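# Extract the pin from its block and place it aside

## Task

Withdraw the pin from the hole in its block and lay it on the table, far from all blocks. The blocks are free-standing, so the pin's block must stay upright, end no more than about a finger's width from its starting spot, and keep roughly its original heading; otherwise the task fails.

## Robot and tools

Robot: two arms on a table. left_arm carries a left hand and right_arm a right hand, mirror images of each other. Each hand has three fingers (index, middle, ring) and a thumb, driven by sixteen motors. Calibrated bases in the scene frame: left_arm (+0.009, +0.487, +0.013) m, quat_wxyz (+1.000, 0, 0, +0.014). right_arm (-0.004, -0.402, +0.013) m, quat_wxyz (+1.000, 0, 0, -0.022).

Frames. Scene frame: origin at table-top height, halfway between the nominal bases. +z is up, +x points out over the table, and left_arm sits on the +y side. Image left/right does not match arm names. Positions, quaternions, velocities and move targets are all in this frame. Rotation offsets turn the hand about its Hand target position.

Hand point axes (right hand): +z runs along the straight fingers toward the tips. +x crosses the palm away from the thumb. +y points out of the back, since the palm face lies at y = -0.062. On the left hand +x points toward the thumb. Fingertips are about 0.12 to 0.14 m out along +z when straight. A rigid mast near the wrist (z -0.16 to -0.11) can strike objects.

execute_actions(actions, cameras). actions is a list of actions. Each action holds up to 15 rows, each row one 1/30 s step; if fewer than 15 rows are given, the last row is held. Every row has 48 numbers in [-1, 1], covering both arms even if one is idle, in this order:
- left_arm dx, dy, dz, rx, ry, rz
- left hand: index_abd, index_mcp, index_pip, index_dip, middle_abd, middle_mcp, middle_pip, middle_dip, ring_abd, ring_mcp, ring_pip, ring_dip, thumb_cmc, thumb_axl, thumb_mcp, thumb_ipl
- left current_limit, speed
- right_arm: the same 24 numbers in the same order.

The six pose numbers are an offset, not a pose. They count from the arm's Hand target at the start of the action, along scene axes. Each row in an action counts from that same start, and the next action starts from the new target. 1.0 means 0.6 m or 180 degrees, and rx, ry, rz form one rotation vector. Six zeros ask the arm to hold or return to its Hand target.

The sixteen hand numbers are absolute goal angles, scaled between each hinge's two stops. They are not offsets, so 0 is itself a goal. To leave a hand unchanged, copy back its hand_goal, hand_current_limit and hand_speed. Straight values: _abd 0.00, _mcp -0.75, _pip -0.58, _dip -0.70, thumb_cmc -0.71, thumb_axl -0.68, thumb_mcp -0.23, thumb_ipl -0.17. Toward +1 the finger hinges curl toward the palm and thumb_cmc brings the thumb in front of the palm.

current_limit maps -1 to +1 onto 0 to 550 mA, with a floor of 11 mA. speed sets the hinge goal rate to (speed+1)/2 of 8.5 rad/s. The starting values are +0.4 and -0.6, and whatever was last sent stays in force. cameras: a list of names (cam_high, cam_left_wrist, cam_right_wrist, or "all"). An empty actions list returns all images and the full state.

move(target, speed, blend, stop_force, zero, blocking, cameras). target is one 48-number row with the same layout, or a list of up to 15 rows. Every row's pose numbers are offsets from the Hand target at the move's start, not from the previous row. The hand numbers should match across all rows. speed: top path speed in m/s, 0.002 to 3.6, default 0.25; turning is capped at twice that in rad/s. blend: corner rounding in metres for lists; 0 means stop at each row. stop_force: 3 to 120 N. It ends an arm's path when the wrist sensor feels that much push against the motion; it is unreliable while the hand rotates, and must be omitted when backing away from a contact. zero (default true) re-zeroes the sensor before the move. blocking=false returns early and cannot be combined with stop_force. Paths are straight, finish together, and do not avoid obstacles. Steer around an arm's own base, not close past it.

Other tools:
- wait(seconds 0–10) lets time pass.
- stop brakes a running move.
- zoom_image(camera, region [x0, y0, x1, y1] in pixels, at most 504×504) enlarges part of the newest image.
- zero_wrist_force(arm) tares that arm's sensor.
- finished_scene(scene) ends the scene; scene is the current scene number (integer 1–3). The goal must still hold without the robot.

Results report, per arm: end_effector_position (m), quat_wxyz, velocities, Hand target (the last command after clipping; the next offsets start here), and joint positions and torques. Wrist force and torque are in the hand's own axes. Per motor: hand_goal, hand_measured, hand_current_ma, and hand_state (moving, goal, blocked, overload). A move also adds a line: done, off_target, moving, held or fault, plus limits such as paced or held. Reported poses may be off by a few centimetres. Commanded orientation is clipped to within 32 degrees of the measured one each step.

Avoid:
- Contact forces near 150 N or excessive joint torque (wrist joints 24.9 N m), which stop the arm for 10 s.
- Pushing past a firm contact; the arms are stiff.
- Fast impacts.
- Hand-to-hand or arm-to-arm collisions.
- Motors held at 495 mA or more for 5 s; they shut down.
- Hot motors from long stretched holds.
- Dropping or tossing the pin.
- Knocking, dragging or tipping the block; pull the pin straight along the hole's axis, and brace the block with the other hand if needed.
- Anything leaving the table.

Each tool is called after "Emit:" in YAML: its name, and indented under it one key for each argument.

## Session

Emit:
execute_actions:
  actions: []

Emit:
zoom_image:
  camera: "cam_high"
  region: [300, 180, 620, 440]

Scene clock: 0.00 s.
left_arm: end_effector_position=(+0.7092, +0.2926, +0.3123) hand_goal=(+0.000, -0.754, -0.576, -0.696, +0.000, -0.754, -0.576, -0.696, +0.000, -0.754, -0.576, -0.696, -0.714, -0.678, -0.226, -0.168) hand_measured=(+0.000, -0.754, -0.576, -0.696, +0.000, -0.754, -0.576, -0.696, +0.000, -0.754, -0.576, -0.696, -0.714, -0.678, -0.226, -0.168) hand_current_ma=(+0, +0, +0, +0, +0, +0, +0, +0, +0, +0, +0, +0, +0, +0, +0, +0) hand_state=(goal, goal, goal, goal, goal, goal, goal, goal, goal, goal, goal, goal, goal, goal, goal, goal) hand_current_limit=0.40 hand_speed=-0.60 end_effector_quat_wxyz=(+0.256, +0.719, -0.593, +0.256) | right_arm: end_effector_position=(+0.0894, -0.6492, +0.3144) hand_goal=(+0.000, -0.754, -0.576, -0.696, +0.000, -0.754, -0.576, -0.696, +0.000, -0.754, -0.576, -0.696, -0.714, -0.678, -0.226, -0.168) hand_measured=(+0.000, -0.754, -0.576, -0.696, +0.000, -0.754, -0.576, -0.696, +0.000, -0.754, -0.576, -0.696, -0.714, -0.678, -0.226, -0.168) hand_current_ma=(+0, +0, +0, +0, +0, +0, +0, +0, +0, +0, +0, +0, +0, +0, +0, +0) hand_state=(goal, goal, goal, goal, goal, goal, goal, goal, goal, goal, goal, goal, goal, goal, goal, goal) hand_current_limit=0.40 hand_speed=-0.60 end_effector_quat_wxyz=(+0.012, +0.743, -0.669, +0.003)
Joint positions: left_arm=[3.274 -2.243 -1.003 -1.527 0.832 -3.147] | right_arm=[-1.343 -2.078 2.091 -1.603 -1.586 1.649]
Joint velocities: within noise
Joint torques (N m): no reading
Motor temperatures (°C): left_arm=[29 30 30 36 31 35] | right_arm=[32 26 29 36 37 34]
Wrist force (N): no reading
Wrist torque (N m): no reading
Wrist force, peak (N): no reading
Hand target: left_arm +0.7092, +0.2926, +0.3123; +0.256, +0.719, -0.593, +0.256 | right_arm +0.0894, -0.6492, +0.3144; +0.012, +0.743, -0.669, +0.003
camera_calibration:
cam_left_wrist: T_world_to_cam=[[0.456816, 0.698182, -0.551236, -0.392877], [0.573034, 0.243012, 0.782673, -0.767632], [0.680405, -0.673414, -0.28907, -0.0688978], [0, 0, 0, 1]] pos_world=[0.66623, 0.414447, 0.364321]
cam_right_wrist: T_world_to_cam=[[-0.685228, 0.727545, 0.0337744, 0.545841], [0.538619, 0.474985, 0.695902, -0.00156031], [0.490258, 0.495043, -0.717342, 0.62986], [0, 0, 0, 1]] pos_world=[0.0660722, -0.708191, 0.434475]

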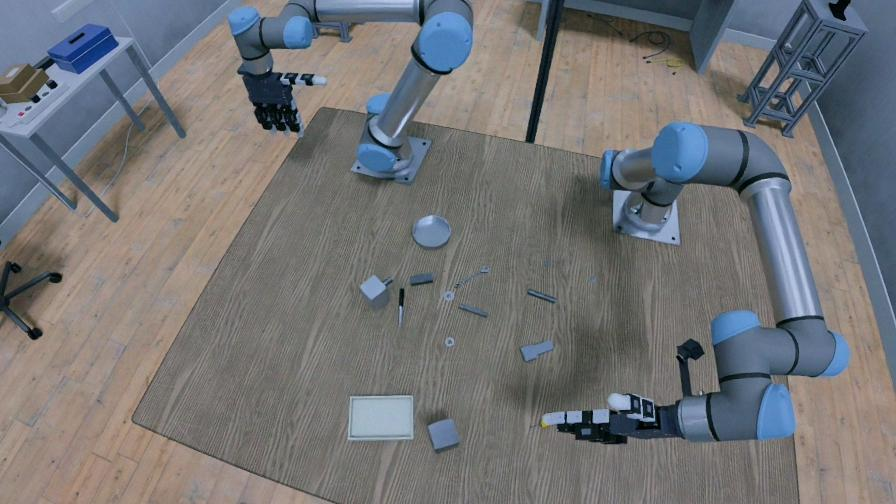

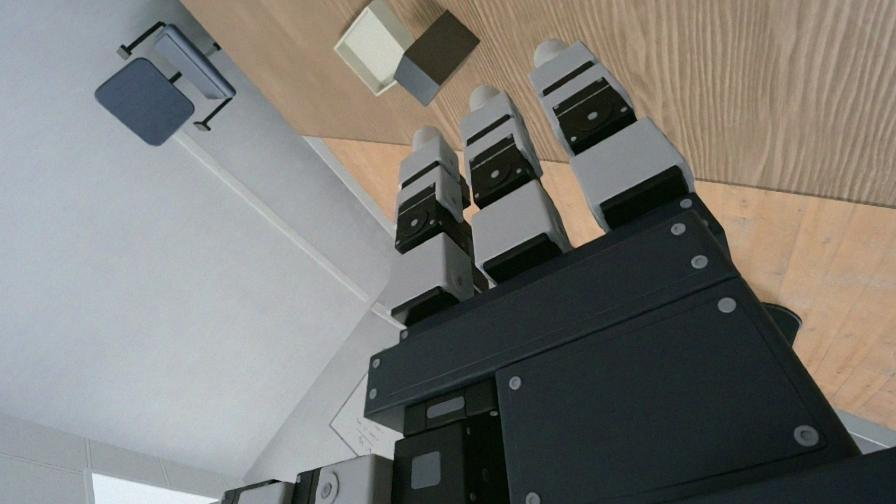

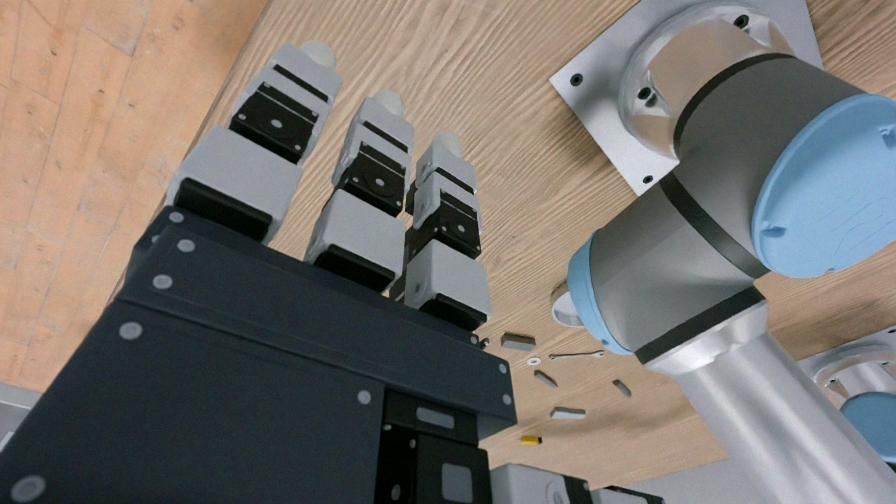

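Scaled by 1.575.

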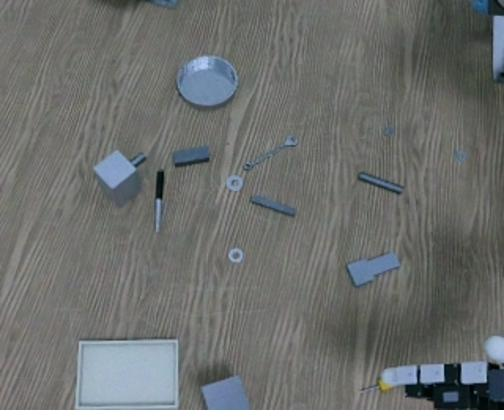

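Emit:
zoom_image:
  camera: "cam_high"
  region: [340, 250, 440, 330]

Scaled by 5.040.

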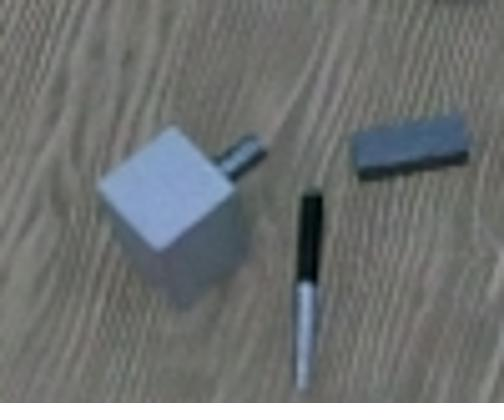

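Emit:
move:
  target: [-0.5138,-0.7555,-0.1872,0.202,-0.2149,-0.1393, -0.1,-0.754,-0.576,-0.696,0.1,-0.754,-0.576,-0.696,0.15,-0.754,-0.576,-0.696,-0.714,-0.678,-0.226,-0.168,0.4,-0.6, 0,0,0,0,0,0, 0,-0.754,-0.576,-0.696,0,-0.754,-0.576,-0.696,0,-0.754,-0.576,-0.696,-0.714,-0.678,-0.226,-0.168,0.4,-0.6]
  speed: 0.3
  cameras: ["cam_high","cam_left_wrist"]

Scene clock: 54.17 s.
left_arm: end_effector_position=(+0.4009, -0.1607, +0.2000) hand_goal=(-0.100, -0.754, -0.576, -0.696, +0.100, -0.754, -0.576, -0.696, +0.150, -0.754, -0.576, -0.696, -0.714, -0.678, -0.226, -0.168) hand_measured=(-0.098, -0.750, -0.576, -0.696, +0.100, -0.750, -0.576, -0.696, +0.150, -0.750, -0.576, -0.696, -0.712, -0.678, -0.224, -0.168) hand_current_ma=(+9, +14, -3, +0, -1, +15, -3, +0, -2, +14, -3, +0, +10, +3, +8, +1) hand_state=(goal, goal, goal, goal, goal, goal, goal, goal, goal, goal, goal, goal, goal, goal, goal, goal) hand_current_limit=0.40 hand_speed=-0.60 end_effector_quat_wxyz=(+0.133, -0.497, +0.828, -0.221) | right_arm: end_effector_position=(+0.0894, -0.6492, +0.3144) hand_goal=(+0.000, -0.754, -0.576, -0.696, +0.000, -0.754, -0.576, -0.696, +0.000, -0.754, -0.576, -0.696, -0.714, -0.678, -0.226, -0.168) hand_measured=(+0.000, -0.754, -0.576, -0.696, +0.000, -0.754, -0.576, -0.696, +0.000, -0.754, -0.576, -0.696, -0.714, -0.678, -0.224, -0.168) hand_current_ma=(+0, +0, +0, +0, +0, +0, +0, +0, +0, +0, +0, +0, +0, +0, +0, +0) hand_state=(goal, goal, goal, goal, goal, goal, goal, goal, goal, goal, goal, goal, goal, goal, goal, goal) hand_current_limit=0.40 hand_speed=-0.60 end_effector_quat_wxyz=(+0.012, +0.743, -0.669, +0.003)
Joint positions: left_arm=[2.273 -2.173 -1.31 -0.733 1.744 -3.449] | right_arm=[-1.343 -2.078 2.091 -1.603 -1.586 1.649]
Joint torques (N m): left_arm=[-7.19 41.55 40.19 0.69 1.91 -1.29] | right_arm=[-2.36 -0.41 -20.27 -2.4 -0.11 -0.2]
Wrist force (N): left_arm=[0.2 0.4 0.8] | right_arm=[-0.1 0.0 0.0]
Wrist torque (N m): left_arm=[-0.16 0.18 0.03] | right_arm=[0.00 0.00 -0.01]
Wrist force, peak (N): left_arm=[1.8 0.7 1.5] | right_arm=[-0.8 0.2 -0.4]
Hand target: left_arm +0.4009, -0.1607, +0.2000; +0.133, -0.497, +0.828, -0.221 | right_arm +0.0894, -0.6492, +0.3144; +0.012, +0.743, -0.669, +0.003
Off the commanded pose: left_arm 0.000 m, 0 deg | right_arm 0.000 m, 0 deg.
move: done
camera_calibration:
cam_left_wrist: T_world_to_cam=[[0.819745, 0.469221, 0.328405, -0.35582], [-0.0958581, -0.45291, 0.886388, -0.257368], [0.56465, -0.758092, -0.326292, -0.156624], [0, 0, 0, 1]] pos_world=[0.355448, -0.0683419, 0.293875]
Images, in order (width x height): cam_high 896x504, cam_left_wrist 896x504.

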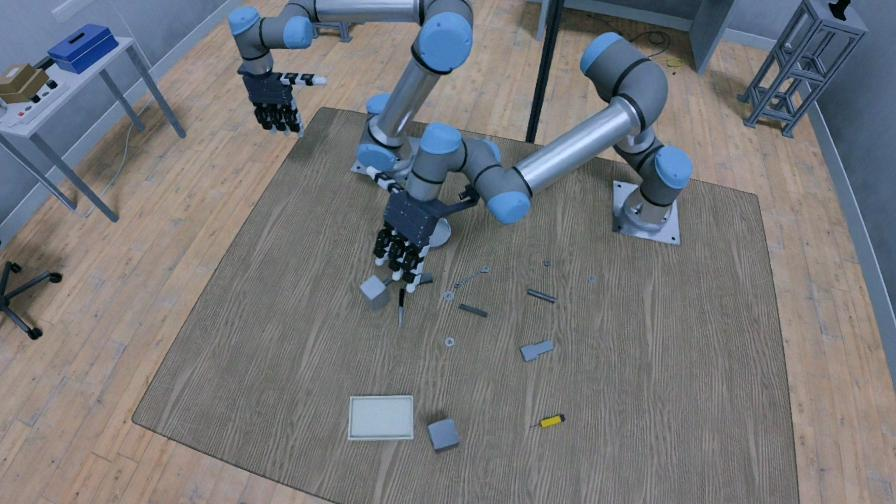

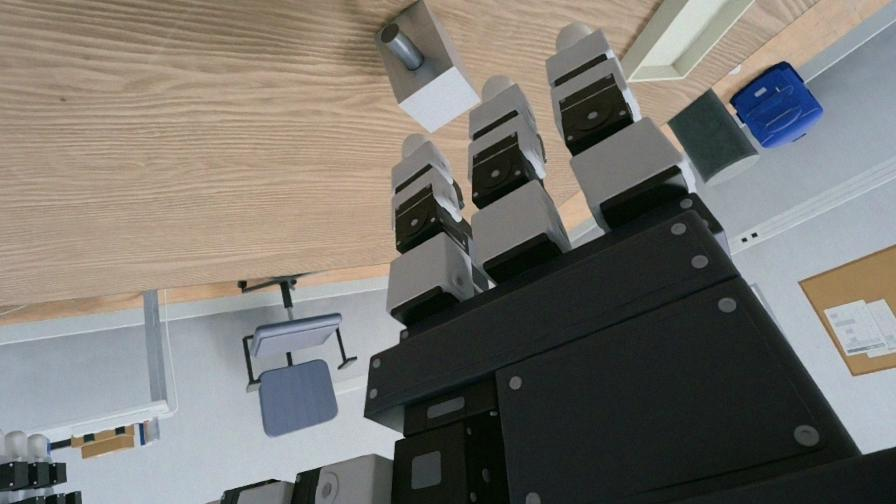

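Emit:
zoom_image:
  camera: "cam_left_wrist"
  region: [365, 0, 495, 140]

Emit:
zoom_image:
  camera: "cam_left_wrist"
  region: [370, 0, 440, 80]

Scaled by 3.600.

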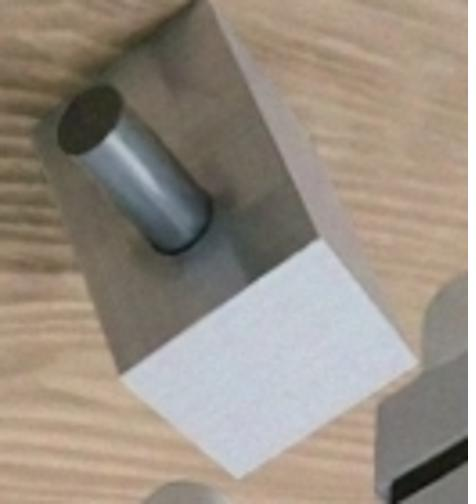

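Scaled by 6.300.

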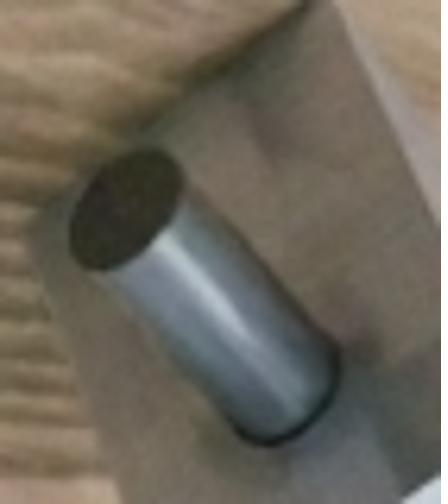

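Emit:
move:
  target: [0.0088,-0.0207,0,0,0,-0.0211, -0.1,-0.754,-0.576,-0.696,0.1,-0.754,-0.576,-0.696,0.15,-0.754,-0.576,-0.696,-0.714,-0.678,-0.226,-0.168,0.4,-0.6, 0,0,0,0,0,0, 0,-0.754,-0.576,-0.696,0,-0.754,-0.576,-0.696,0,-0.754,-0.576,-0.696,-0.714,-0.678,-0.226,-0.168,0.4,-0.6]
  speed: 0.15
  cameras: []

Emit:
move:
  target: [0,0,-0.1603,0,0,0, -0.1,-0.754,-0.576,-0.696,0.1,-0.754,-0.576,-0.696,0.15,-0.754,-0.576,-0.696,-0.714,-0.678,-0.226,-0.168,0.4,-0.6, 0,0,0,0,0,0, 0,-0.754,-0.576,-0.696,0,-0.754,-0.576,-0.696,0,-0.754,-0.576,-0.696,-0.714,-0.678,-0.226,-0.168,0.4,-0.6]
  speed: 0.05
  stop_force: 4
  cameras: ["cam_high","cam_left_wrist"]

Emit:
zoom_image:
  camera: "cam_left_wrist"
  region: [370, 20, 570, 180]

Emit:
zoom_image:
  camera: "cam_high"
  region: [340, 230, 450, 330]

Scene clock: 86.43 s.
left_arm: end_effector_position=(+0.4061, -0.1731, +0.2000) hand_goal=(-0.100, -0.754, -0.576, -0.696, +0.100, -0.754, -0.576, -0.696, +0.150, -0.754, -0.576, -0.696, -0.714, -0.678, -0.226, -0.168) hand_measured=(-0.098, -0.750, -0.576, -0.696, +0.100, -0.750, -0.576, -0.696, +0.150, -0.750, -0.576, -0.696, -0.712, -0.678, -0.224, -0.168) hand_current_ma=(+9, +14, -3, +0, -1, +15, -3, +0, -2, +14, -3, +0, +10, +3, +8, +1) hand_state=(goal, goal, goal, goal, goal, goal, goal, goal, goal, goal, goal, goal, goal, goal, goal, goal) hand_current_limit=0.40 hand_speed=-0.60 end_effector_quat_wxyz=(+0.126, -0.470, +0.844, -0.226) | right_arm: end_effector_position=(+0.0894, -0.6492, +0.3144) hand_goal=(+0.000, -0.754, -0.576, -0.696, +0.000, -0.754, -0.576, -0.696, +0.000, -0.754, -0.576, -0.696, -0.714, -0.678, -0.226, -0.168) hand_measured=(+0.000, -0.754, -0.576, -0.696, +0.000, -0.754, -0.576, -0.696, +0.000, -0.754, -0.576, -0.696, -0.714, -0.678, -0.224, -0.168) hand_current_ma=(+0, +0, +0, +0, +0, +0, +0, +0, +0, +0, +0, +0, +0, +0, +0, +0) hand_state=(goal, goal, goal, goal, goal, goal, goal, goal, goal, goal, goal, goal, goal, goal, goal, goal) hand_current_limit=0.40 hand_speed=-0.60 end_effector_quat_wxyz=(+0.012, +0.743, -0.669, +0.003)
Joint positions: left_arm=[2.271 -2.207 -1.257 -0.744 1.713 -3.392] | right_arm=[-1.343 -2.078 2.091 -1.603 -1.586 1.649]
Joint torques (N m): left_arm=[-6.59 42.02 38.72 0.96 -1.37 1.45] | right_arm=[-2.35 -1.06 -20.54 -2.39 -0.01 -0.14]
Wrist force (N): left_arm=[0.2 0.4 0.7] | right_arm=[-0.6 0.1 -0.1]
Wrist torque (N m): left_arm=[-0.16 0.17 -0.16] | right_arm=[0.03 0.07 -0.06]
Wrist force, peak (N): left_arm=[0.4 0.9 1.2] | right_arm=[-0.1 0.4 -0.6]
Hand target: left_arm +0.4062, -0.1731, +0.2000; +0.126, -0.470, +0.844, -0.226 | right_arm +0.0894, -0.6492, +0.3144; +0.012, +0.743, -0.669, +0.003
Off the commanded pose: left_arm 0.000 m, 0 deg | right_arm 0.000 m, 0 deg.
move: done
No camera images: "cameras" was empty.

Scene clock: 89.33 s.
left_arm: end_effector_position=(+0.4062, -0.1731, +0.1038) hand_goal=(-0.100, -0.754, -0.576, -0.696, +0.100, -0.754, -0.576, -0.696, +0.150, -0.754, -0.576, -0.696, -0.714, -0.678, -0.226, -0.168) hand_measured=(-0.098, -0.750, -0.576, -0.696, +0.100, -0.750, -0.576, -0.696, +0.150, -0.750, -0.576, -0.696, -0.712, -0.678, -0.224, -0.168) hand_current_ma=(+9, +14, -3, +0, -1, +15, -3, +0, -2, +14, -3, +0, +10, +3, +8, +1) hand_state=(goal, goal, goal, goal, goal, goal, goal, goal, goal, goal, goal, goal, goal, goal, goal, goal) hand_current_limit=0.40 hand_speed=-0.60 end_effector_quat_wxyz=(+0.126, -0.470, +0.844, -0.226) | right_arm: end_effector_position=(+0.0894, -0.6492, +0.3144) hand_goal=(+0.000, -0.754, -0.576, -0.696, +0.000, -0.754, -0.576, -0.696, +0.000, -0.754, -0.576, -0.696, -0.714, -0.678, -0.226, -0.168) hand_measured=(+0.000, -0.754, -0.576, -0.696, +0.000, -0.754, -0.576, -0.696, +0.000, -0.754, -0.576, -0.696, -0.714, -0.678, -0.224, -0.168) hand_current_ma=(+0, +0, +0, +0, +0, +0, +0, +0, +0, +0, +0, +0, +0, +0, +0, +0) hand_state=(goal, goal, goal, goal, goal, goal, goal, goal, goal, goal, goal, goal, goal, goal, goal, goal) hand_current_limit=0.40 hand_speed=-0.60 end_effector_quat_wxyz=(+0.012, +0.743, -0.669, +0.003)
Joint positions: left_arm=[2.271 -2.302 -1.358 -0.547 1.713 -3.391] | right_arm=[-1.343 -2.078 2.091 -1.603 -1.586 1.649]
Joint torques (N m): left_arm=[-2.83 44.67 8.87 5.59 -1.42 1.48] | right_arm=[-2.04 -0.61 -20.71 -2.43 -0.04 -0.09]
Wrist force (N): left_arm=[0.4 0.8 0.9] | right_arm=[-0.1 0.0 0.1]
Wrist torque (N m): left_arm=[-0.14 0.15 -0.16] | right_arm=[-0.01 0.02 -0.03]
Wrist force, peak (N): left_arm=[0.2 0.9 1.5] | right_arm=[-0.7 0.4 -0.2]
Hand target: left_arm +0.4062, -0.1731, +0.1038; +0.126, -0.470, +0.844, -0.226 | right_arm +0.0894, -0.6492, +0.3144; +0.012, +0.743, -0.669, +0.003
Off the commanded pose: left_arm 0.000 m, 0 deg | right_arm 0.000 m, 0 deg.
move: done
camera_calibration:
cam_left_wrist: T_world_to_cam=[[0.849043, 0.413792, 0.328486, -0.344149], [-0.125757, -0.445594, 0.886359, -0.163841], [0.513139, -0.793866, -0.326291, -0.185707], [0, 0, 0, 1]] pos_world=[0.366886, -0.0780264, 0.197675]
Images, in order (width x height): cam_high 896x504, cam_left_wrist 896x504.

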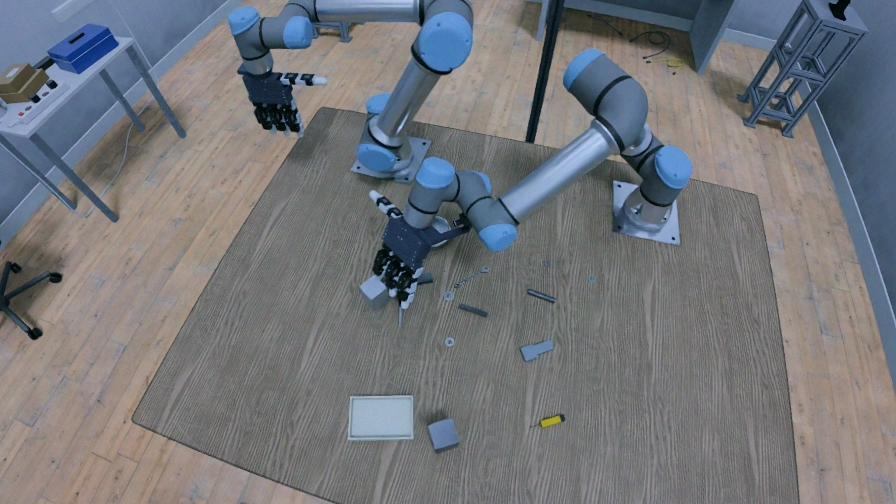

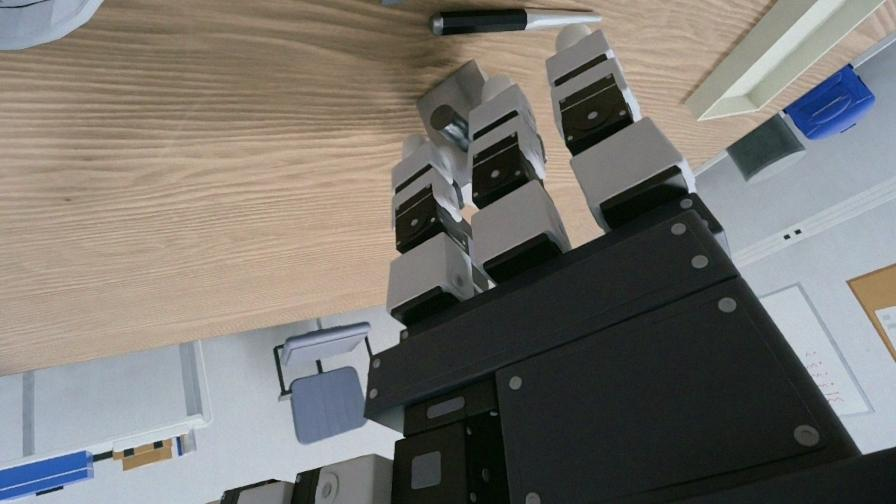

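Scaled by 2.520.

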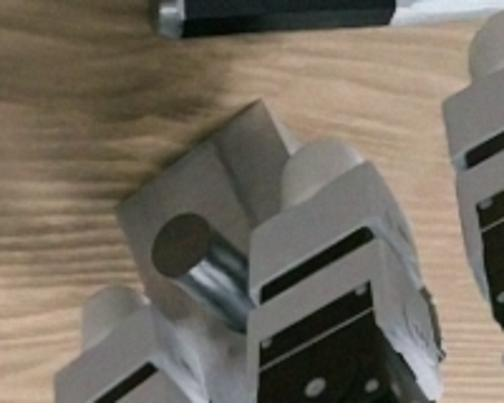

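Scaled by 4.582.

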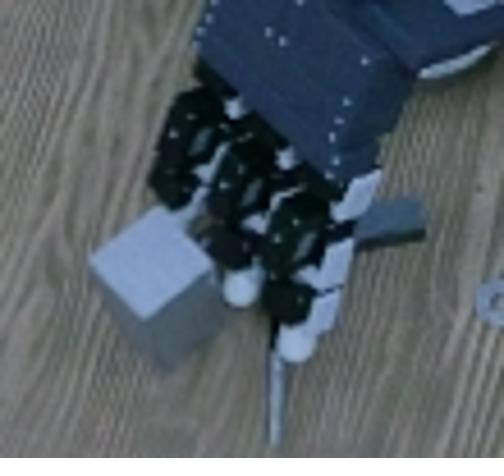

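Emit:
move:
  target: [0,0,0,0,0,0, 0.15,-0.754,-0.576,-0.696,-0.15,-0.754,-0.576,-0.696,0.15,-0.754,-0.576,-0.696,-0.714,-0.678,-0.226,-0.168,-0.5,-0.93, 0,0,0,0,0,0, 0,-0.754,-0.576,-0.696,0,-0.754,-0.576,-0.696,0,-0.754,-0.576,-0.696,-0.714,-0.678,-0.226,-0.168,0.4,-0.6]
  cameras: ["cam_left_wrist"]

Emit:
zoom_image:
  camera: "cam_left_wrist"
  region: [370, 20, 570, 180]

Scene clock: 98.60 s.
left_arm: end_effector_position=(+0.4062, -0.1731, +0.1038) hand_goal=(+0.150, -0.754, -0.576, -0.696, -0.150, -0.754, -0.576, -0.696, +0.150, -0.754, -0.576, -0.696, -0.714, -0.678, -0.226, -0.168) hand_measured=(+0.012, -0.750, -0.576, -0.696, -0.006, -0.750, -0.576, -0.696, +0.150, -0.750, -0.576, -0.696, -0.712, -0.678, -0.224, -0.168) hand_current_ma=(-138, +14, -3, +0, +137, +20, -1, +0, -2, +14, -3, +0, +10, +3, +8, +1) hand_state=(blocked, goal, goal, goal, blocked, goal, goal, goal, goal, goal, goal, goal, goal, goal, goal, goal) hand_current_limit=-0.50 hand_speed=-0.93 end_effector_quat_wxyz=(+0.126, -0.470, +0.844, -0.226) | right_arm: end_effector_position=(+0.0894, -0.6492, +0.3144) hand_goal=(+0.000, -0.754, -0.576, -0.696, +0.000, -0.754, -0.576, -0.696, +0.000, -0.754, -0.576, -0.696, -0.714, -0.678, -0.226, -0.168) hand_measured=(+0.000, -0.754, -0.576, -0.696, +0.000, -0.754, -0.576, -0.696, +0.000, -0.754, -0.576, -0.696, -0.714, -0.678, -0.224, -0.168) hand_current_ma=(+0, +0, +0, +0, +0, +0, +0, +0, +0, +0, +0, +0, +0, +0, +0, +0) hand_state=(goal, goal, goal, goal, goal, goal, goal, goal, goal, goal, goal, goal, goal, goal, goal, goal) hand_current_limit=0.40 hand_speed=-0.60 end_effector_quat_wxyz=(+0.012, +0.743, -0.669, +0.003)
Joint positions: left_arm=[2.271 -2.302 -1.358 -0.547 1.713 -3.391] | right_arm=[-1.343 -2.078 2.091 -1.603 -1.586 1.649]
Joint torques (N m): left_arm=[-0.87 44.94 9.24 5.28 -1.37 1.52] | right_arm=[-2.35 -0.38 -20.43 -2.29 -0.04 -0.07]
Wrist force (N): left_arm=[0.1 0.6 0.0] | right_arm=[-0.2 0.2 -0.1]
Wrist torque (N m): left_arm=[-0.04 0.19 -0.19] | right_arm=[0.03 0.03 -0.02]
Wrist force, peak (N): left_arm=[0.3 0.8 1.6] | right_arm=[-0.4 0.6 -0.5]
Hand target: left_arm +0.4062, -0.1731, +0.1038; +0.126, -0.470, +0.844, -0.226 | right_arm +0.0894, -0.6492, +0.3144; +0.012, +0.743, -0.669, +0.003
Off the commanded pose: left_arm 0.000 m, 0 deg | right_arm 0.000 m, 0 deg.
move: done
camera_calibration:
cam_left_wrist: T_world_to_cam=[[0.849043, 0.413792, 0.328486, -0.344149], [-0.125757, -0.445594, 0.886359, -0.163841], [0.513139, -0.793866, -0.326291, -0.185707], [0, 0, 0, 1]] pos_world=[0.366886, -0.0780264, 0.197675]
Images, in order (width x height): cam_left_wrist 896x504.

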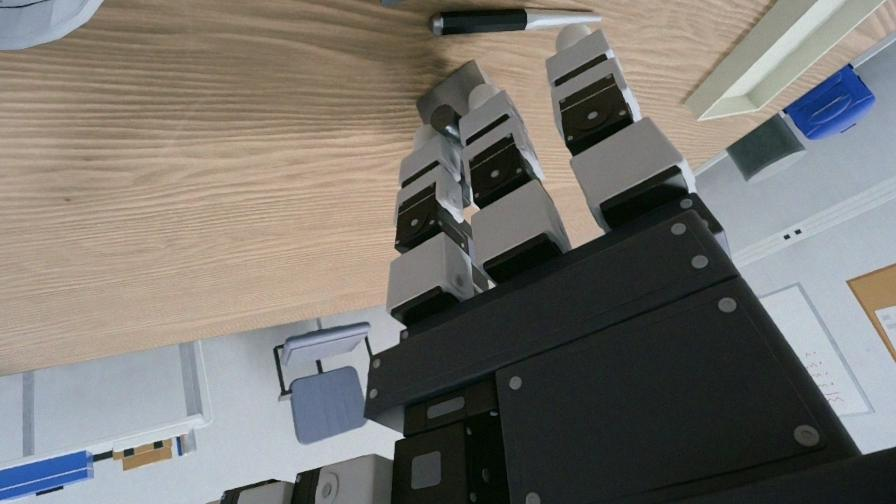

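Scaled by 2.520.

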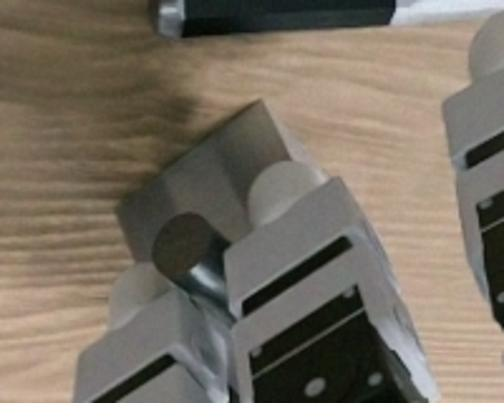

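Emit:
move:
  target: [0,0,0,0,0,0, 0.3,-0.754,-0.576,-0.696,-0.3,-0.754,-0.576,-0.696,0.15,-0.754,-0.576,-0.696,-0.714,-0.678,-0.226,-0.168,0.6,-0.9, 0,0,0,0,0,0, 0,-0.754,-0.576,-0.696,0,-0.754,-0.576,-0.696,0,-0.754,-0.576,-0.696,-0.714,-0.678,-0.226,-0.168,0.4,-0.6]
  cameras: []

Emit:
move:
  target: [-0.01558,0.00966,0,0,0,0, 0.3,-0.754,-0.576,-0.696,-0.3,-0.754,-0.576,-0.696,0.15,-0.754,-0.576,-0.696,-0.714,-0.678,-0.226,-0.168,0.6,-0.9, 0,0,0,0,0,0, 0,-0.754,-0.576,-0.696,0,-0.754,-0.576,-0.696,0,-0.754,-0.576,-0.696,-0.714,-0.678,-0.226,-0.168,0.4,-0.6]
  speed: 0.02
  cameras: ["cam_high","cam_left_wrist"]

Emit:
zoom_image:
  camera: "cam_left_wrist"
  region: [370, 20, 570, 180]

Emit:
zoom_image:
  camera: "cam_high"
  region: [340, 230, 450, 330]

Scene clock: 105.63 s.
left_arm: end_effector_position=(+0.4062, -0.1731, +0.1038) hand_goal=(+0.300, -0.754, -0.576, -0.696, -0.300, -0.754, -0.576, -0.696, +0.150, -0.754, -0.576, -0.696, -0.714, -0.678, -0.226, -0.168) hand_measured=(+0.030, -0.752, -0.576, -0.696, -0.018, -0.750, -0.576, -0.696, +0.150, -0.750, -0.576, -0.696, -0.712, -0.678, -0.224, -0.168) hand_current_ma=(-440, +11, -3, +0, +440, +20, -1, +0, -2, +14, -3, +0, +10, +3, +8, +1) hand_state=(blocked, goal, goal, goal, blocked, goal, goal, goal, goal, goal, goal, goal, goal, goal, goal, goal) hand_current_limit=0.60 hand_speed=-0.90 end_effector_quat_wxyz=(+0.126, -0.470, +0.844, -0.226) | right_arm: end_effector_position=(+0.0894, -0.6492, +0.3144) hand_goal=(+0.000, -0.754, -0.576, -0.696, +0.000, -0.754, -0.576, -0.696, +0.000, -0.754, -0.576, -0.696, -0.714, -0.678, -0.226, -0.168) hand_measured=(+0.000, -0.754, -0.576, -0.696, +0.000, -0.754, -0.576, -0.696, +0.000, -0.754, -0.576, -0.696, -0.714, -0.678, -0.224, -0.168) hand_current_ma=(+0, +0, +0, +0, +0, +0, +0, +0, +0, +0, +0, +0, +0, +0, +0, +0) hand_state=(goal, goal, goal, goal, goal, goal, goal, goal, goal, goal, goal, goal, goal, goal, goal, goal) hand_current_limit=0.40 hand_speed=-0.60 end_effector_quat_wxyz=(+0.012, +0.743, -0.669, +0.003)
Joint positions: left_arm=[2.271 -2.302 -1.358 -0.547 1.713 -3.391] | right_arm=[-1.343 -2.078 2.091 -1.603 -1.586 1.649]
Joint torques (N m): left_arm=[1.64 44.87 8.95 1.65 -1.12 1.43] | right_arm=[-2.2 -0.44 -19.9 -2.41 0.02 -0.07]
Wrist force (N): left_arm=[0.7 -0.4 -2.7] | right_arm=[0.1 -0.2 0.0]
Wrist torque (N m): left_arm=[0.14 0.17 -0.12] | right_arm=[-0.03 -0.01 0.00]
Wrist force, peak (N): left_arm=[0.5 -0.3 -3.0] | right_arm=[-0.7 0.5 -0.1]
Hand target: left_arm +0.4062, -0.1731, +0.1038; +0.126, -0.470, +0.844, -0.226 | right_arm +0.0894, -0.6492, +0.3144; +0.012, +0.743, -0.669, +0.003
Off the commanded pose: left_arm 0.000 m, 0 deg | right_arm 0.000 m, 0 deg.
move: done
No camera images: "cameras" was empty.

Scene clock: 106.53 s.
left_arm: end_effector_position=(+0.3969, -0.1674, +0.1038) hand_goal=(+0.300, -0.754, -0.576, -0.696, -0.300, -0.754, -0.576, -0.696, +0.150, -0.754, -0.576, -0.696, -0.714, -0.678, -0.226, -0.168) hand_measured=(+0.062, -0.764, -0.584, -0.698, -0.054, -0.764, -0.582, -0.696, +0.150, -0.750, -0.576, -0.696, -0.712, -0.678, -0.224, -0.168) hand_current_ma=(-440, -41, -28, -5, +440, -43, -22, -3, -2, +17, -2, +0, +10, +3, +8, +1) hand_state=(blocked, goal, goal, goal, blocked, goal, goal, goal, goal, goal, goal, goal, goal, goal, goal, goal) hand_current_limit=0.60 hand_speed=-0.90 end_effector_quat_wxyz=(+0.126, -0.470, +0.844, -0.226) | right_arm: end_effector_position=(+0.0894, -0.6492, +0.3144) hand_goal=(+0.000, -0.754, -0.576, -0.696, +0.000, -0.754, -0.576, -0.696, +0.000, -0.754, -0.576, -0.696, -0.714, -0.678, -0.226, -0.168) hand_measured=(+0.000, -0.754, -0.576, -0.696, +0.000, -0.754, -0.576, -0.696, +0.000, -0.754, -0.576, -0.696, -0.714, -0.678, -0.224, -0.168) hand_current_ma=(+0, +0, +0, +0, +0, +0, +0, +0, +0, +0, +0, +0, +0, +0, +0, +0) hand_state=(goal, goal, goal, goal, goal, goal, goal, goal, goal, goal, goal, goal, goal, goal, goal, goal) hand_current_limit=0.40 hand_speed=-0.60 end_effector_quat_wxyz=(+0.012, +0.743, -0.669, +0.003)
Joint positions: left_arm=[2.266 -2.282 -1.396 -0.531 1.715 -3.395] | right_arm=[-1.343 -2.078 2.091 -1.603 -1.586 1.649]
Joint torques (N m): left_arm=[-7.33 67.08 8.33 4.98 1.62 -1.25] | right_arm=[-2.36 -0.6 -20.59 -2.51 0.04 -0.04]
Wrist force (N): left_arm=[0.5 -1.4 3.1] | right_arm=[-0.2 -0.1 -0.3]
Wrist torque (N m): left_arm=[-0.23 0.15 0.07] | right_arm=[0.00 0.04 -0.03]
Wrist force, peak (N): left_arm=[0.6 -2.2 -4.8] | right_arm=[-0.4 0.4 0.0]
Hand target: left_arm +0.3968, -0.1673, +0.1038; +0.126, -0.470, +0.844, -0.226 | right_arm +0.0894, -0.6492, +0.3144; +0.012, +0.743, -0.669, +0.003
Off the commanded pose: left_arm 0.000 m, 0 deg | right_arm 0.000 m, 0 deg.
move: done
camera_calibration:
cam_left_wrist: T_world_to_cam=[[0.849049, 0.413837, 0.328413, -0.338637], [-0.125617, -0.445664, 0.886343, -0.162478], [0.513163, -0.793803, -0.326406, -0.176311], [0, 0, 0, 1]] pos_world=[0.357586, -0.0722265, 0.197675]
Images, in order (width x height): cam_high 896x504, cam_left_wrist 896x504.

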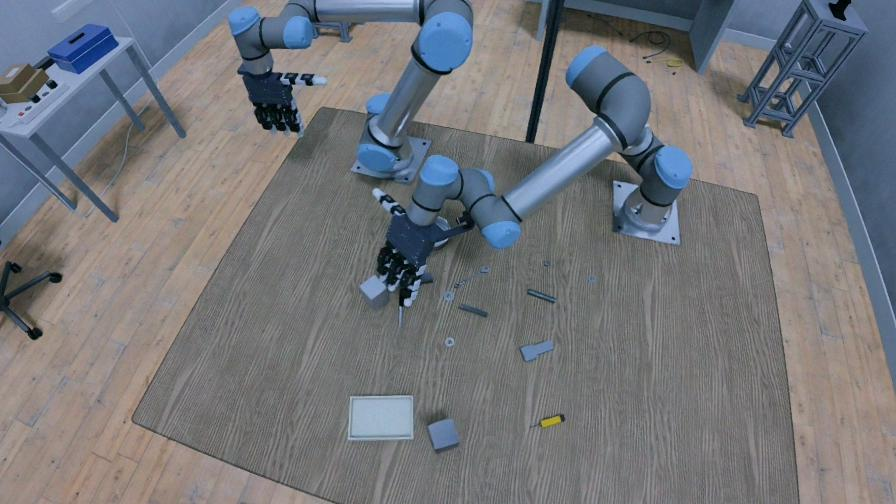

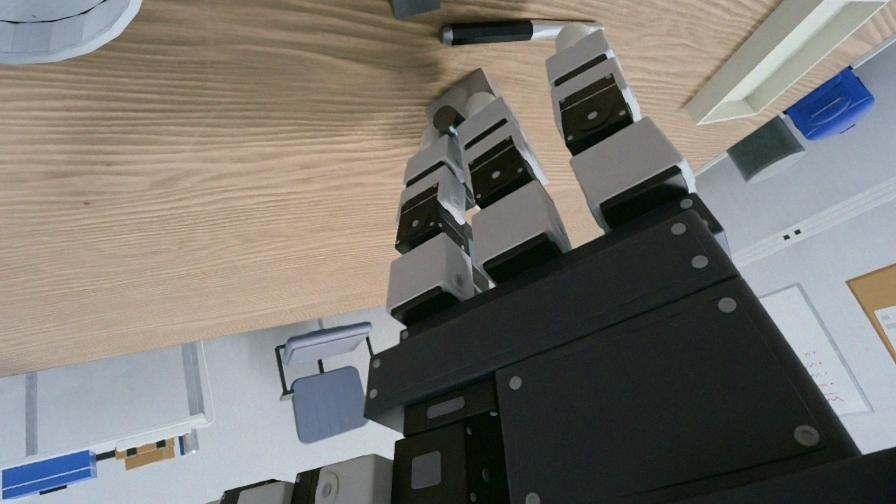

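Scaled by 2.520.

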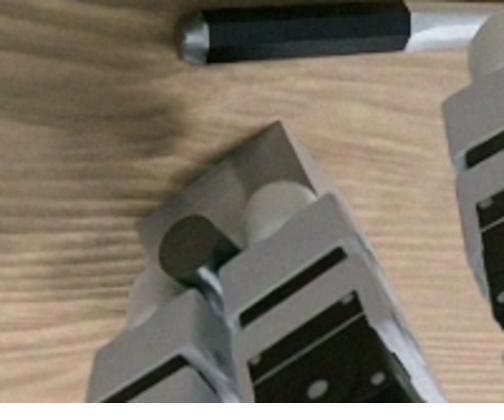

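Scaled by 4.582.

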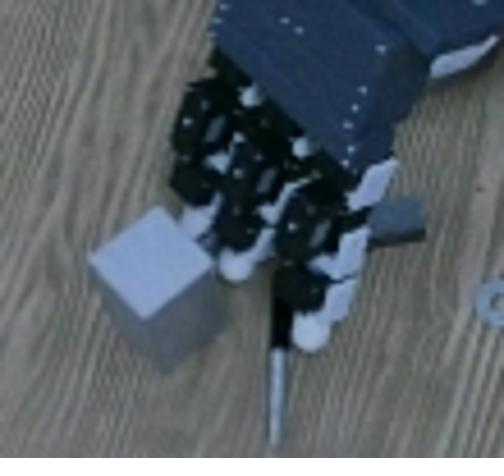

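Emit:
move:
  target:
    - [0,0,0,0,0,0, -0.07,-0.754,-0.576,-0.696,0.07,-0.754,-0.576,-0.696,0.15,-0.754,-0.576,-0.696,-0.714,-0.678,-0.226,-0.168,0.3,-0.93, 0,0,0,0,0,0, 0,-0.754,-0.576,-0.696,0,-0.754,-0.576,-0.696,0,-0.754,-0.576,-0.696,-0.714,-0.678,-0.226,-0.168,0.4,-0.6]
    - [0.0099,-0.0061,-0.0087,0,0,0, -0.07,-0.754,-0.576,-0.696,0.07,-0.754,-0.576,-0.696,0.15,-0.754,-0.576,-0.696,-0.714,-0.678,-0.226,-0.168,0.3,-0.93, 0,0,0,0,0,0, 0,-0.754,-0.576,-0.696,0,-0.754,-0.576,-0.696,0,-0.754,-0.576,-0.696,-0.714,-0.678,-0.226,-0.168,0.4,-0.6]
  speed: 0.03
  cameras: ["cam_high","cam_left_wrist"]

Emit:
zoom_image:
  camera: "cam_left_wrist"
  region: [370, 20, 570, 180]

Scene clock: 122.40 s.
left_arm: end_effector_position=(+0.4027, -0.1710, +0.0986) hand_goal=(-0.070, -0.754, -0.576, -0.696, +0.070, -0.754, -0.576, -0.696, +0.150, -0.754, -0.576, -0.696, -0.714, -0.678, -0.226, -0.168) hand_measured=(-0.066, -0.748, -0.576, -0.698, +0.066, -0.748, -0.576, -0.696, +0.150, -0.750, -0.576, -0.696, -0.712, -0.678, -0.224, -0.168) hand_current_ma=(+11, +22, +1, -5, -12, +24, +1, -2, -2, +17, -2, +0, +10, +3, +8, +1) hand_state=(goal, goal, goal, goal, goal, goal, goal, goal, goal, goal, goal, goal, goal, goal, goal, goal) hand_current_limit=0.30 hand_speed=-0.93 end_effector_quat_wxyz=(+0.126, -0.470, +0.844, -0.226) | right_arm: end_effector_position=(+0.0894, -0.6492, +0.3144) hand_goal=(+0.000, -0.754, -0.576, -0.696, +0.000, -0.754, -0.576, -0.696, +0.000, -0.754, -0.576, -0.696, -0.714, -0.678, -0.226, -0.168) hand_measured=(+0.000, -0.754, -0.576, -0.696, +0.000, -0.754, -0.576, -0.696, +0.000, -0.754, -0.576, -0.696, -0.714, -0.678, -0.224, -0.168) hand_current_ma=(+0, +0, +0, +0, +0, +0, +0, +0, +0, +0, +0, +0, +0, +0, +0, +0) hand_state=(goal, goal, goal, goal, goal, goal, goal, goal, goal, goal, goal, goal, goal, goal, goal, goal) hand_current_limit=0.40 hand_speed=-0.60 end_effector_quat_wxyz=(+0.012, +0.743, -0.669, +0.003)
Joint positions: left_arm=[2.269 -2.301 -1.376 -0.531 1.714 -3.393] | right_arm=[-1.343 -2.078 2.091 -1.603 -1.586 1.649]
Joint torques (N m): left_arm=[7.77 44.24 38.19 0.73 -1.28 1.55] | right_arm=[-2.39 -0.68 -20.02 -2.36 0.04 0.04]
Wrist force (N): left_arm=[0.4 0.7 0.8] | right_arm=[-0.2 0.7 -0.3]
Wrist torque (N m): left_arm=[-0.14 0.15 -0.15] | right_arm=[0.11 0.04 0.00]
Wrist force, peak (N): left_arm=[0.1 -1.4 3.4] | right_arm=[-0.7 0.0 -0.4]
Hand target: left_arm +0.4028, -0.1710, +0.0986; +0.126, -0.470, +0.844, -0.226 | right_arm +0.0894, -0.6492, +0.3144; +0.012, +0.743, -0.669, +0.003
Off the commanded pose: left_arm 0.000 m, 0 deg | right_arm 0.000 m, 0 deg.
move: done
camera_calibration:
cam_left_wrist: T_world_to_cam=[[0.849026, 0.413818, 0.328497, -0.340458], [-0.125803, -0.445523, 0.886387, -0.158662], [0.513156, -0.793891, -0.326201, -0.183937], [0, 0, 0, 1]] pos_world=[0.363486, -0.0758264, 0.192475]
Images, in order (width x height): cam_high 896x504, cam_left_wrist 896x504.

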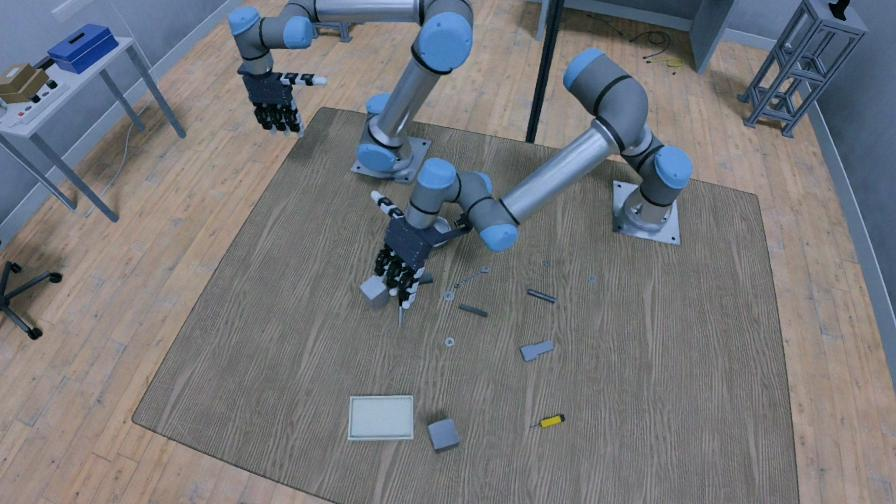

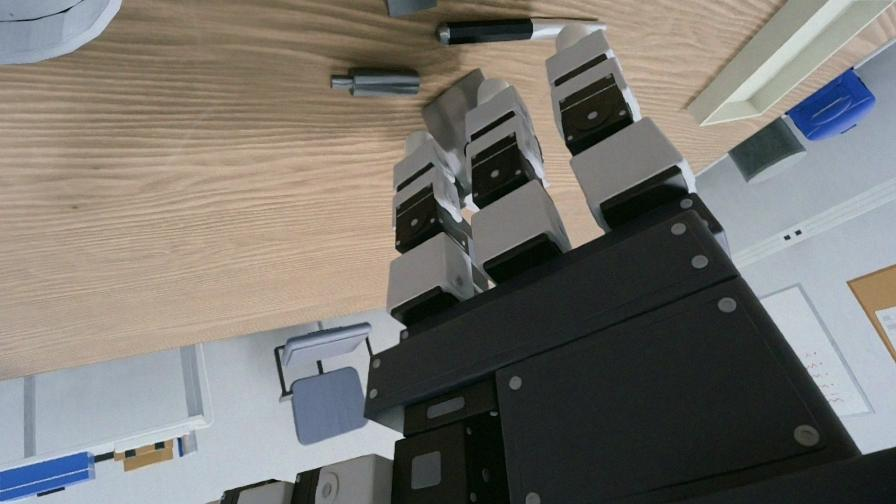

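Scaled by 2.520.

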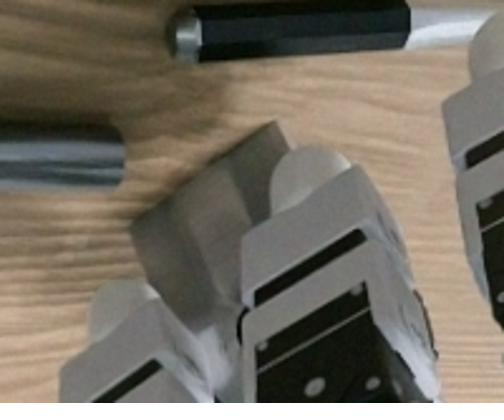

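Emit:
move:
  target:
    - [0,0,0.169,0,0,0, -0.07,-0.754,-0.576,-0.696,0.07,-0.754,-0.576,-0.696,0.15,-0.754,-0.576,-0.696,-0.714,-0.678,-0.226,-0.168,0.3,-0.93, 0,0,0,0,0,0, 0,-0.754,-0.576,-0.696,0,-0.754,-0.576,-0.696,0,-0.754,-0.576,-0.696,-0.714,-0.678,-0.226,-0.168,0.4,-0.6]
    - [-0.0538,-0.1202,0.169,0.0252,0.0983,0.191, 0,-0.754,-0.576,-0.696,0,-0.754,-0.576,-0.696,0.15,0.068,-0.576,-0.696,-0.714,-0.678,-0.226,-0.168,0.4,-0.8, 0,0,0,0,0,0, 0,-0.754,-0.576,-0.696,0,-0.754,-0.576,-0.696,0,-0.754,-0.576,-0.696,-0.714,-0.678,-0.226,-0.168,0.4,-0.6]
  speed: 0.15
  cameras: ["cam_high","cam_left_wrist"]

Emit:
zoom_image:
  camera: "cam_high"
  region: [340, 230, 450, 330]

Scene clock: 199.60 s.
left_arm: end_effector_position=(+0.3705, -0.2431, +0.2000) hand_goal=(+0.000, -0.754, -0.576, -0.696, +0.000, -0.754, -0.576, -0.696, +0.150, +0.068, -0.576, -0.696, -0.714, -0.678, -0.226, -0.168) hand_measured=(-0.002, -0.748, -0.576, -0.698, +0.002, -0.748, -0.576, -0.696, +0.150, +0.054, -0.576, -0.696, -0.712, -0.678, -0.224, -0.168) hand_current_ma=(-9, +22, +1, -5, +10, +24, +1, -2, -2, -64, -2, +0, +11, +3, +10, +1) hand_state=(goal, goal, goal, goal, goal, goal, goal, goal, goal, goal, goal, goal, goal, goal, goal, goal) hand_current_limit=0.40 hand_speed=-0.80 end_effector_quat_wxyz=(-0.075, +0.721, -0.686, +0.072) | right_arm: end_effector_position=(+0.0894, -0.6492, +0.3144) hand_goal=(+0.000, -0.754, -0.576, -0.696, +0.000, -0.754, -0.576, -0.696, +0.000, -0.754, -0.576, -0.696, -0.714, -0.678, -0.226, -0.168) hand_measured=(+0.000, -0.754, -0.576, -0.696, +0.000, -0.754, -0.576, -0.696, +0.000, -0.754, -0.576, -0.696, -0.714, -0.678, -0.224, -0.168) hand_current_ma=(+0, +0, +0, +0, +0, +0, +0, +0, +0, +0, +0, +0, +0, +0, +0, +0) hand_state=(goal, goal, goal, goal, goal, goal, goal, goal, goal, goal, goal, goal, goal, goal, goal, goal) hand_current_limit=0.40 hand_speed=-0.60 end_effector_quat_wxyz=(+0.012, +0.743, -0.669, +0.003)
Joint positions: left_arm=[2.219 -2.385 -0.85 -1.353 1.739 -4.075] | right_arm=[-1.343 -2.078 2.091 -1.603 -1.586 1.649]
Joint torques (N m): left_arm=[-6.44 50.57 39.32 0.57 -1.33 -1.3] | right_arm=[-2.65 -0.36 -19.81 -2.37 0.15 0.11]
Wrist force (N): left_arm=[0.3 0.3 1.3] | right_arm=[-0.3 -0.2 -0.2]
Wrist torque (N m): left_arm=[-0.06 0.17 0.04] | right_arm=[-0.01 0.05 -0.04]
Wrist force, peak (N): left_arm=[0.5 1.6 2.4] | right_arm=[0.0 0.5 -0.5]
Hand target: left_arm +0.3705, -0.2431, +0.2000; -0.075, +0.721, -0.686, +0.072 | right_arm +0.0894, -0.6492, +0.3144; +0.012, +0.743, -0.669, +0.003
Off the commanded pose: left_arm 0.000 m, 0 deg | right_arm 0.000 m, 0 deg.
move: done
camera_calibration:
cam_left_wrist: T_world_to_cam=[[0.539597, 0.827243, 0.156539, -0.0670136], [0.417247, -0.424246, 0.803692, -0.464157], [0.731259, -0.368355, -0.574086, -0.119353], [0, 0, 0, 1]] pos_world=[0.317106, -0.185444, 0.315011]
Images, in order (width x height): cam_high 896x504, cam_left_wrist 896x504.

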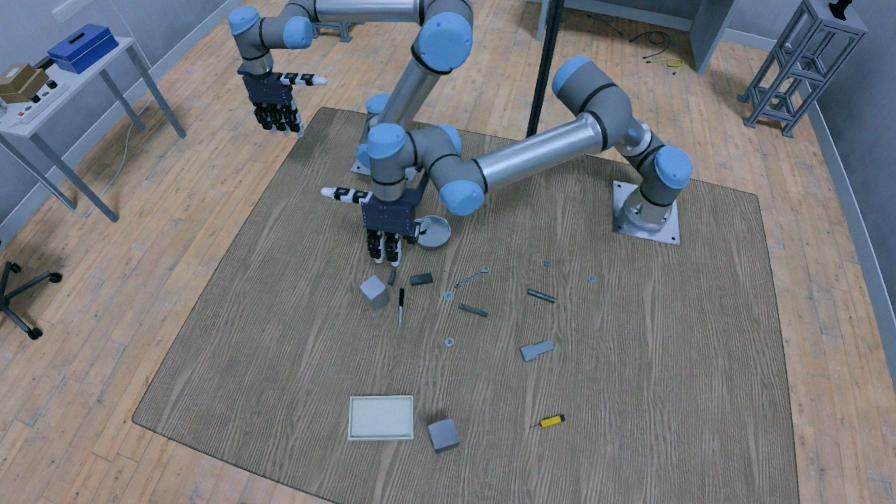

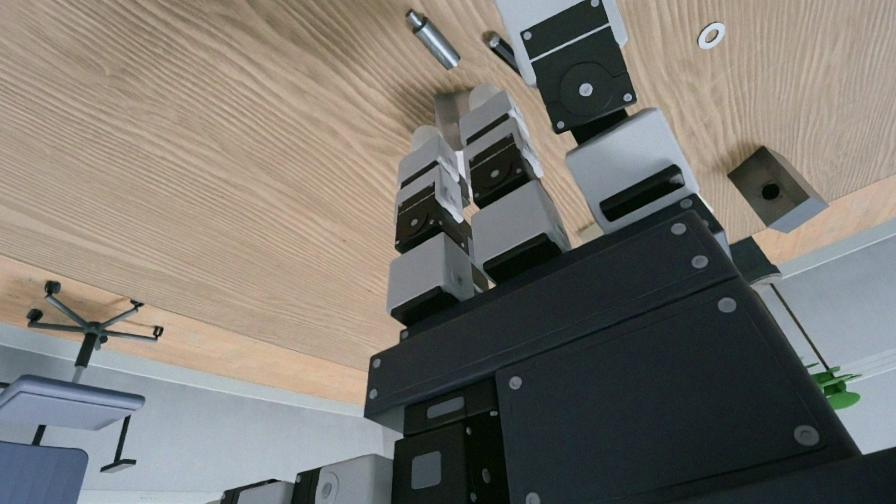

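Scaled by 4.582.

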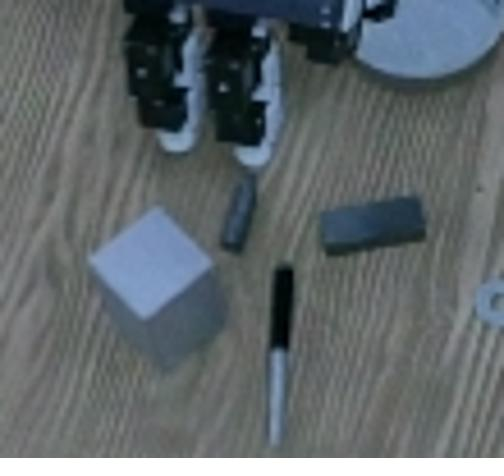

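Emit:
zoom_image:
  camera: "cam_left_wrist"
  region: [390, 0, 490, 100]

Scaled by 5.040.

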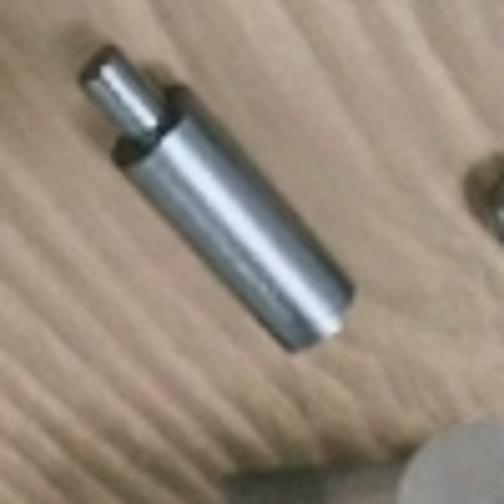

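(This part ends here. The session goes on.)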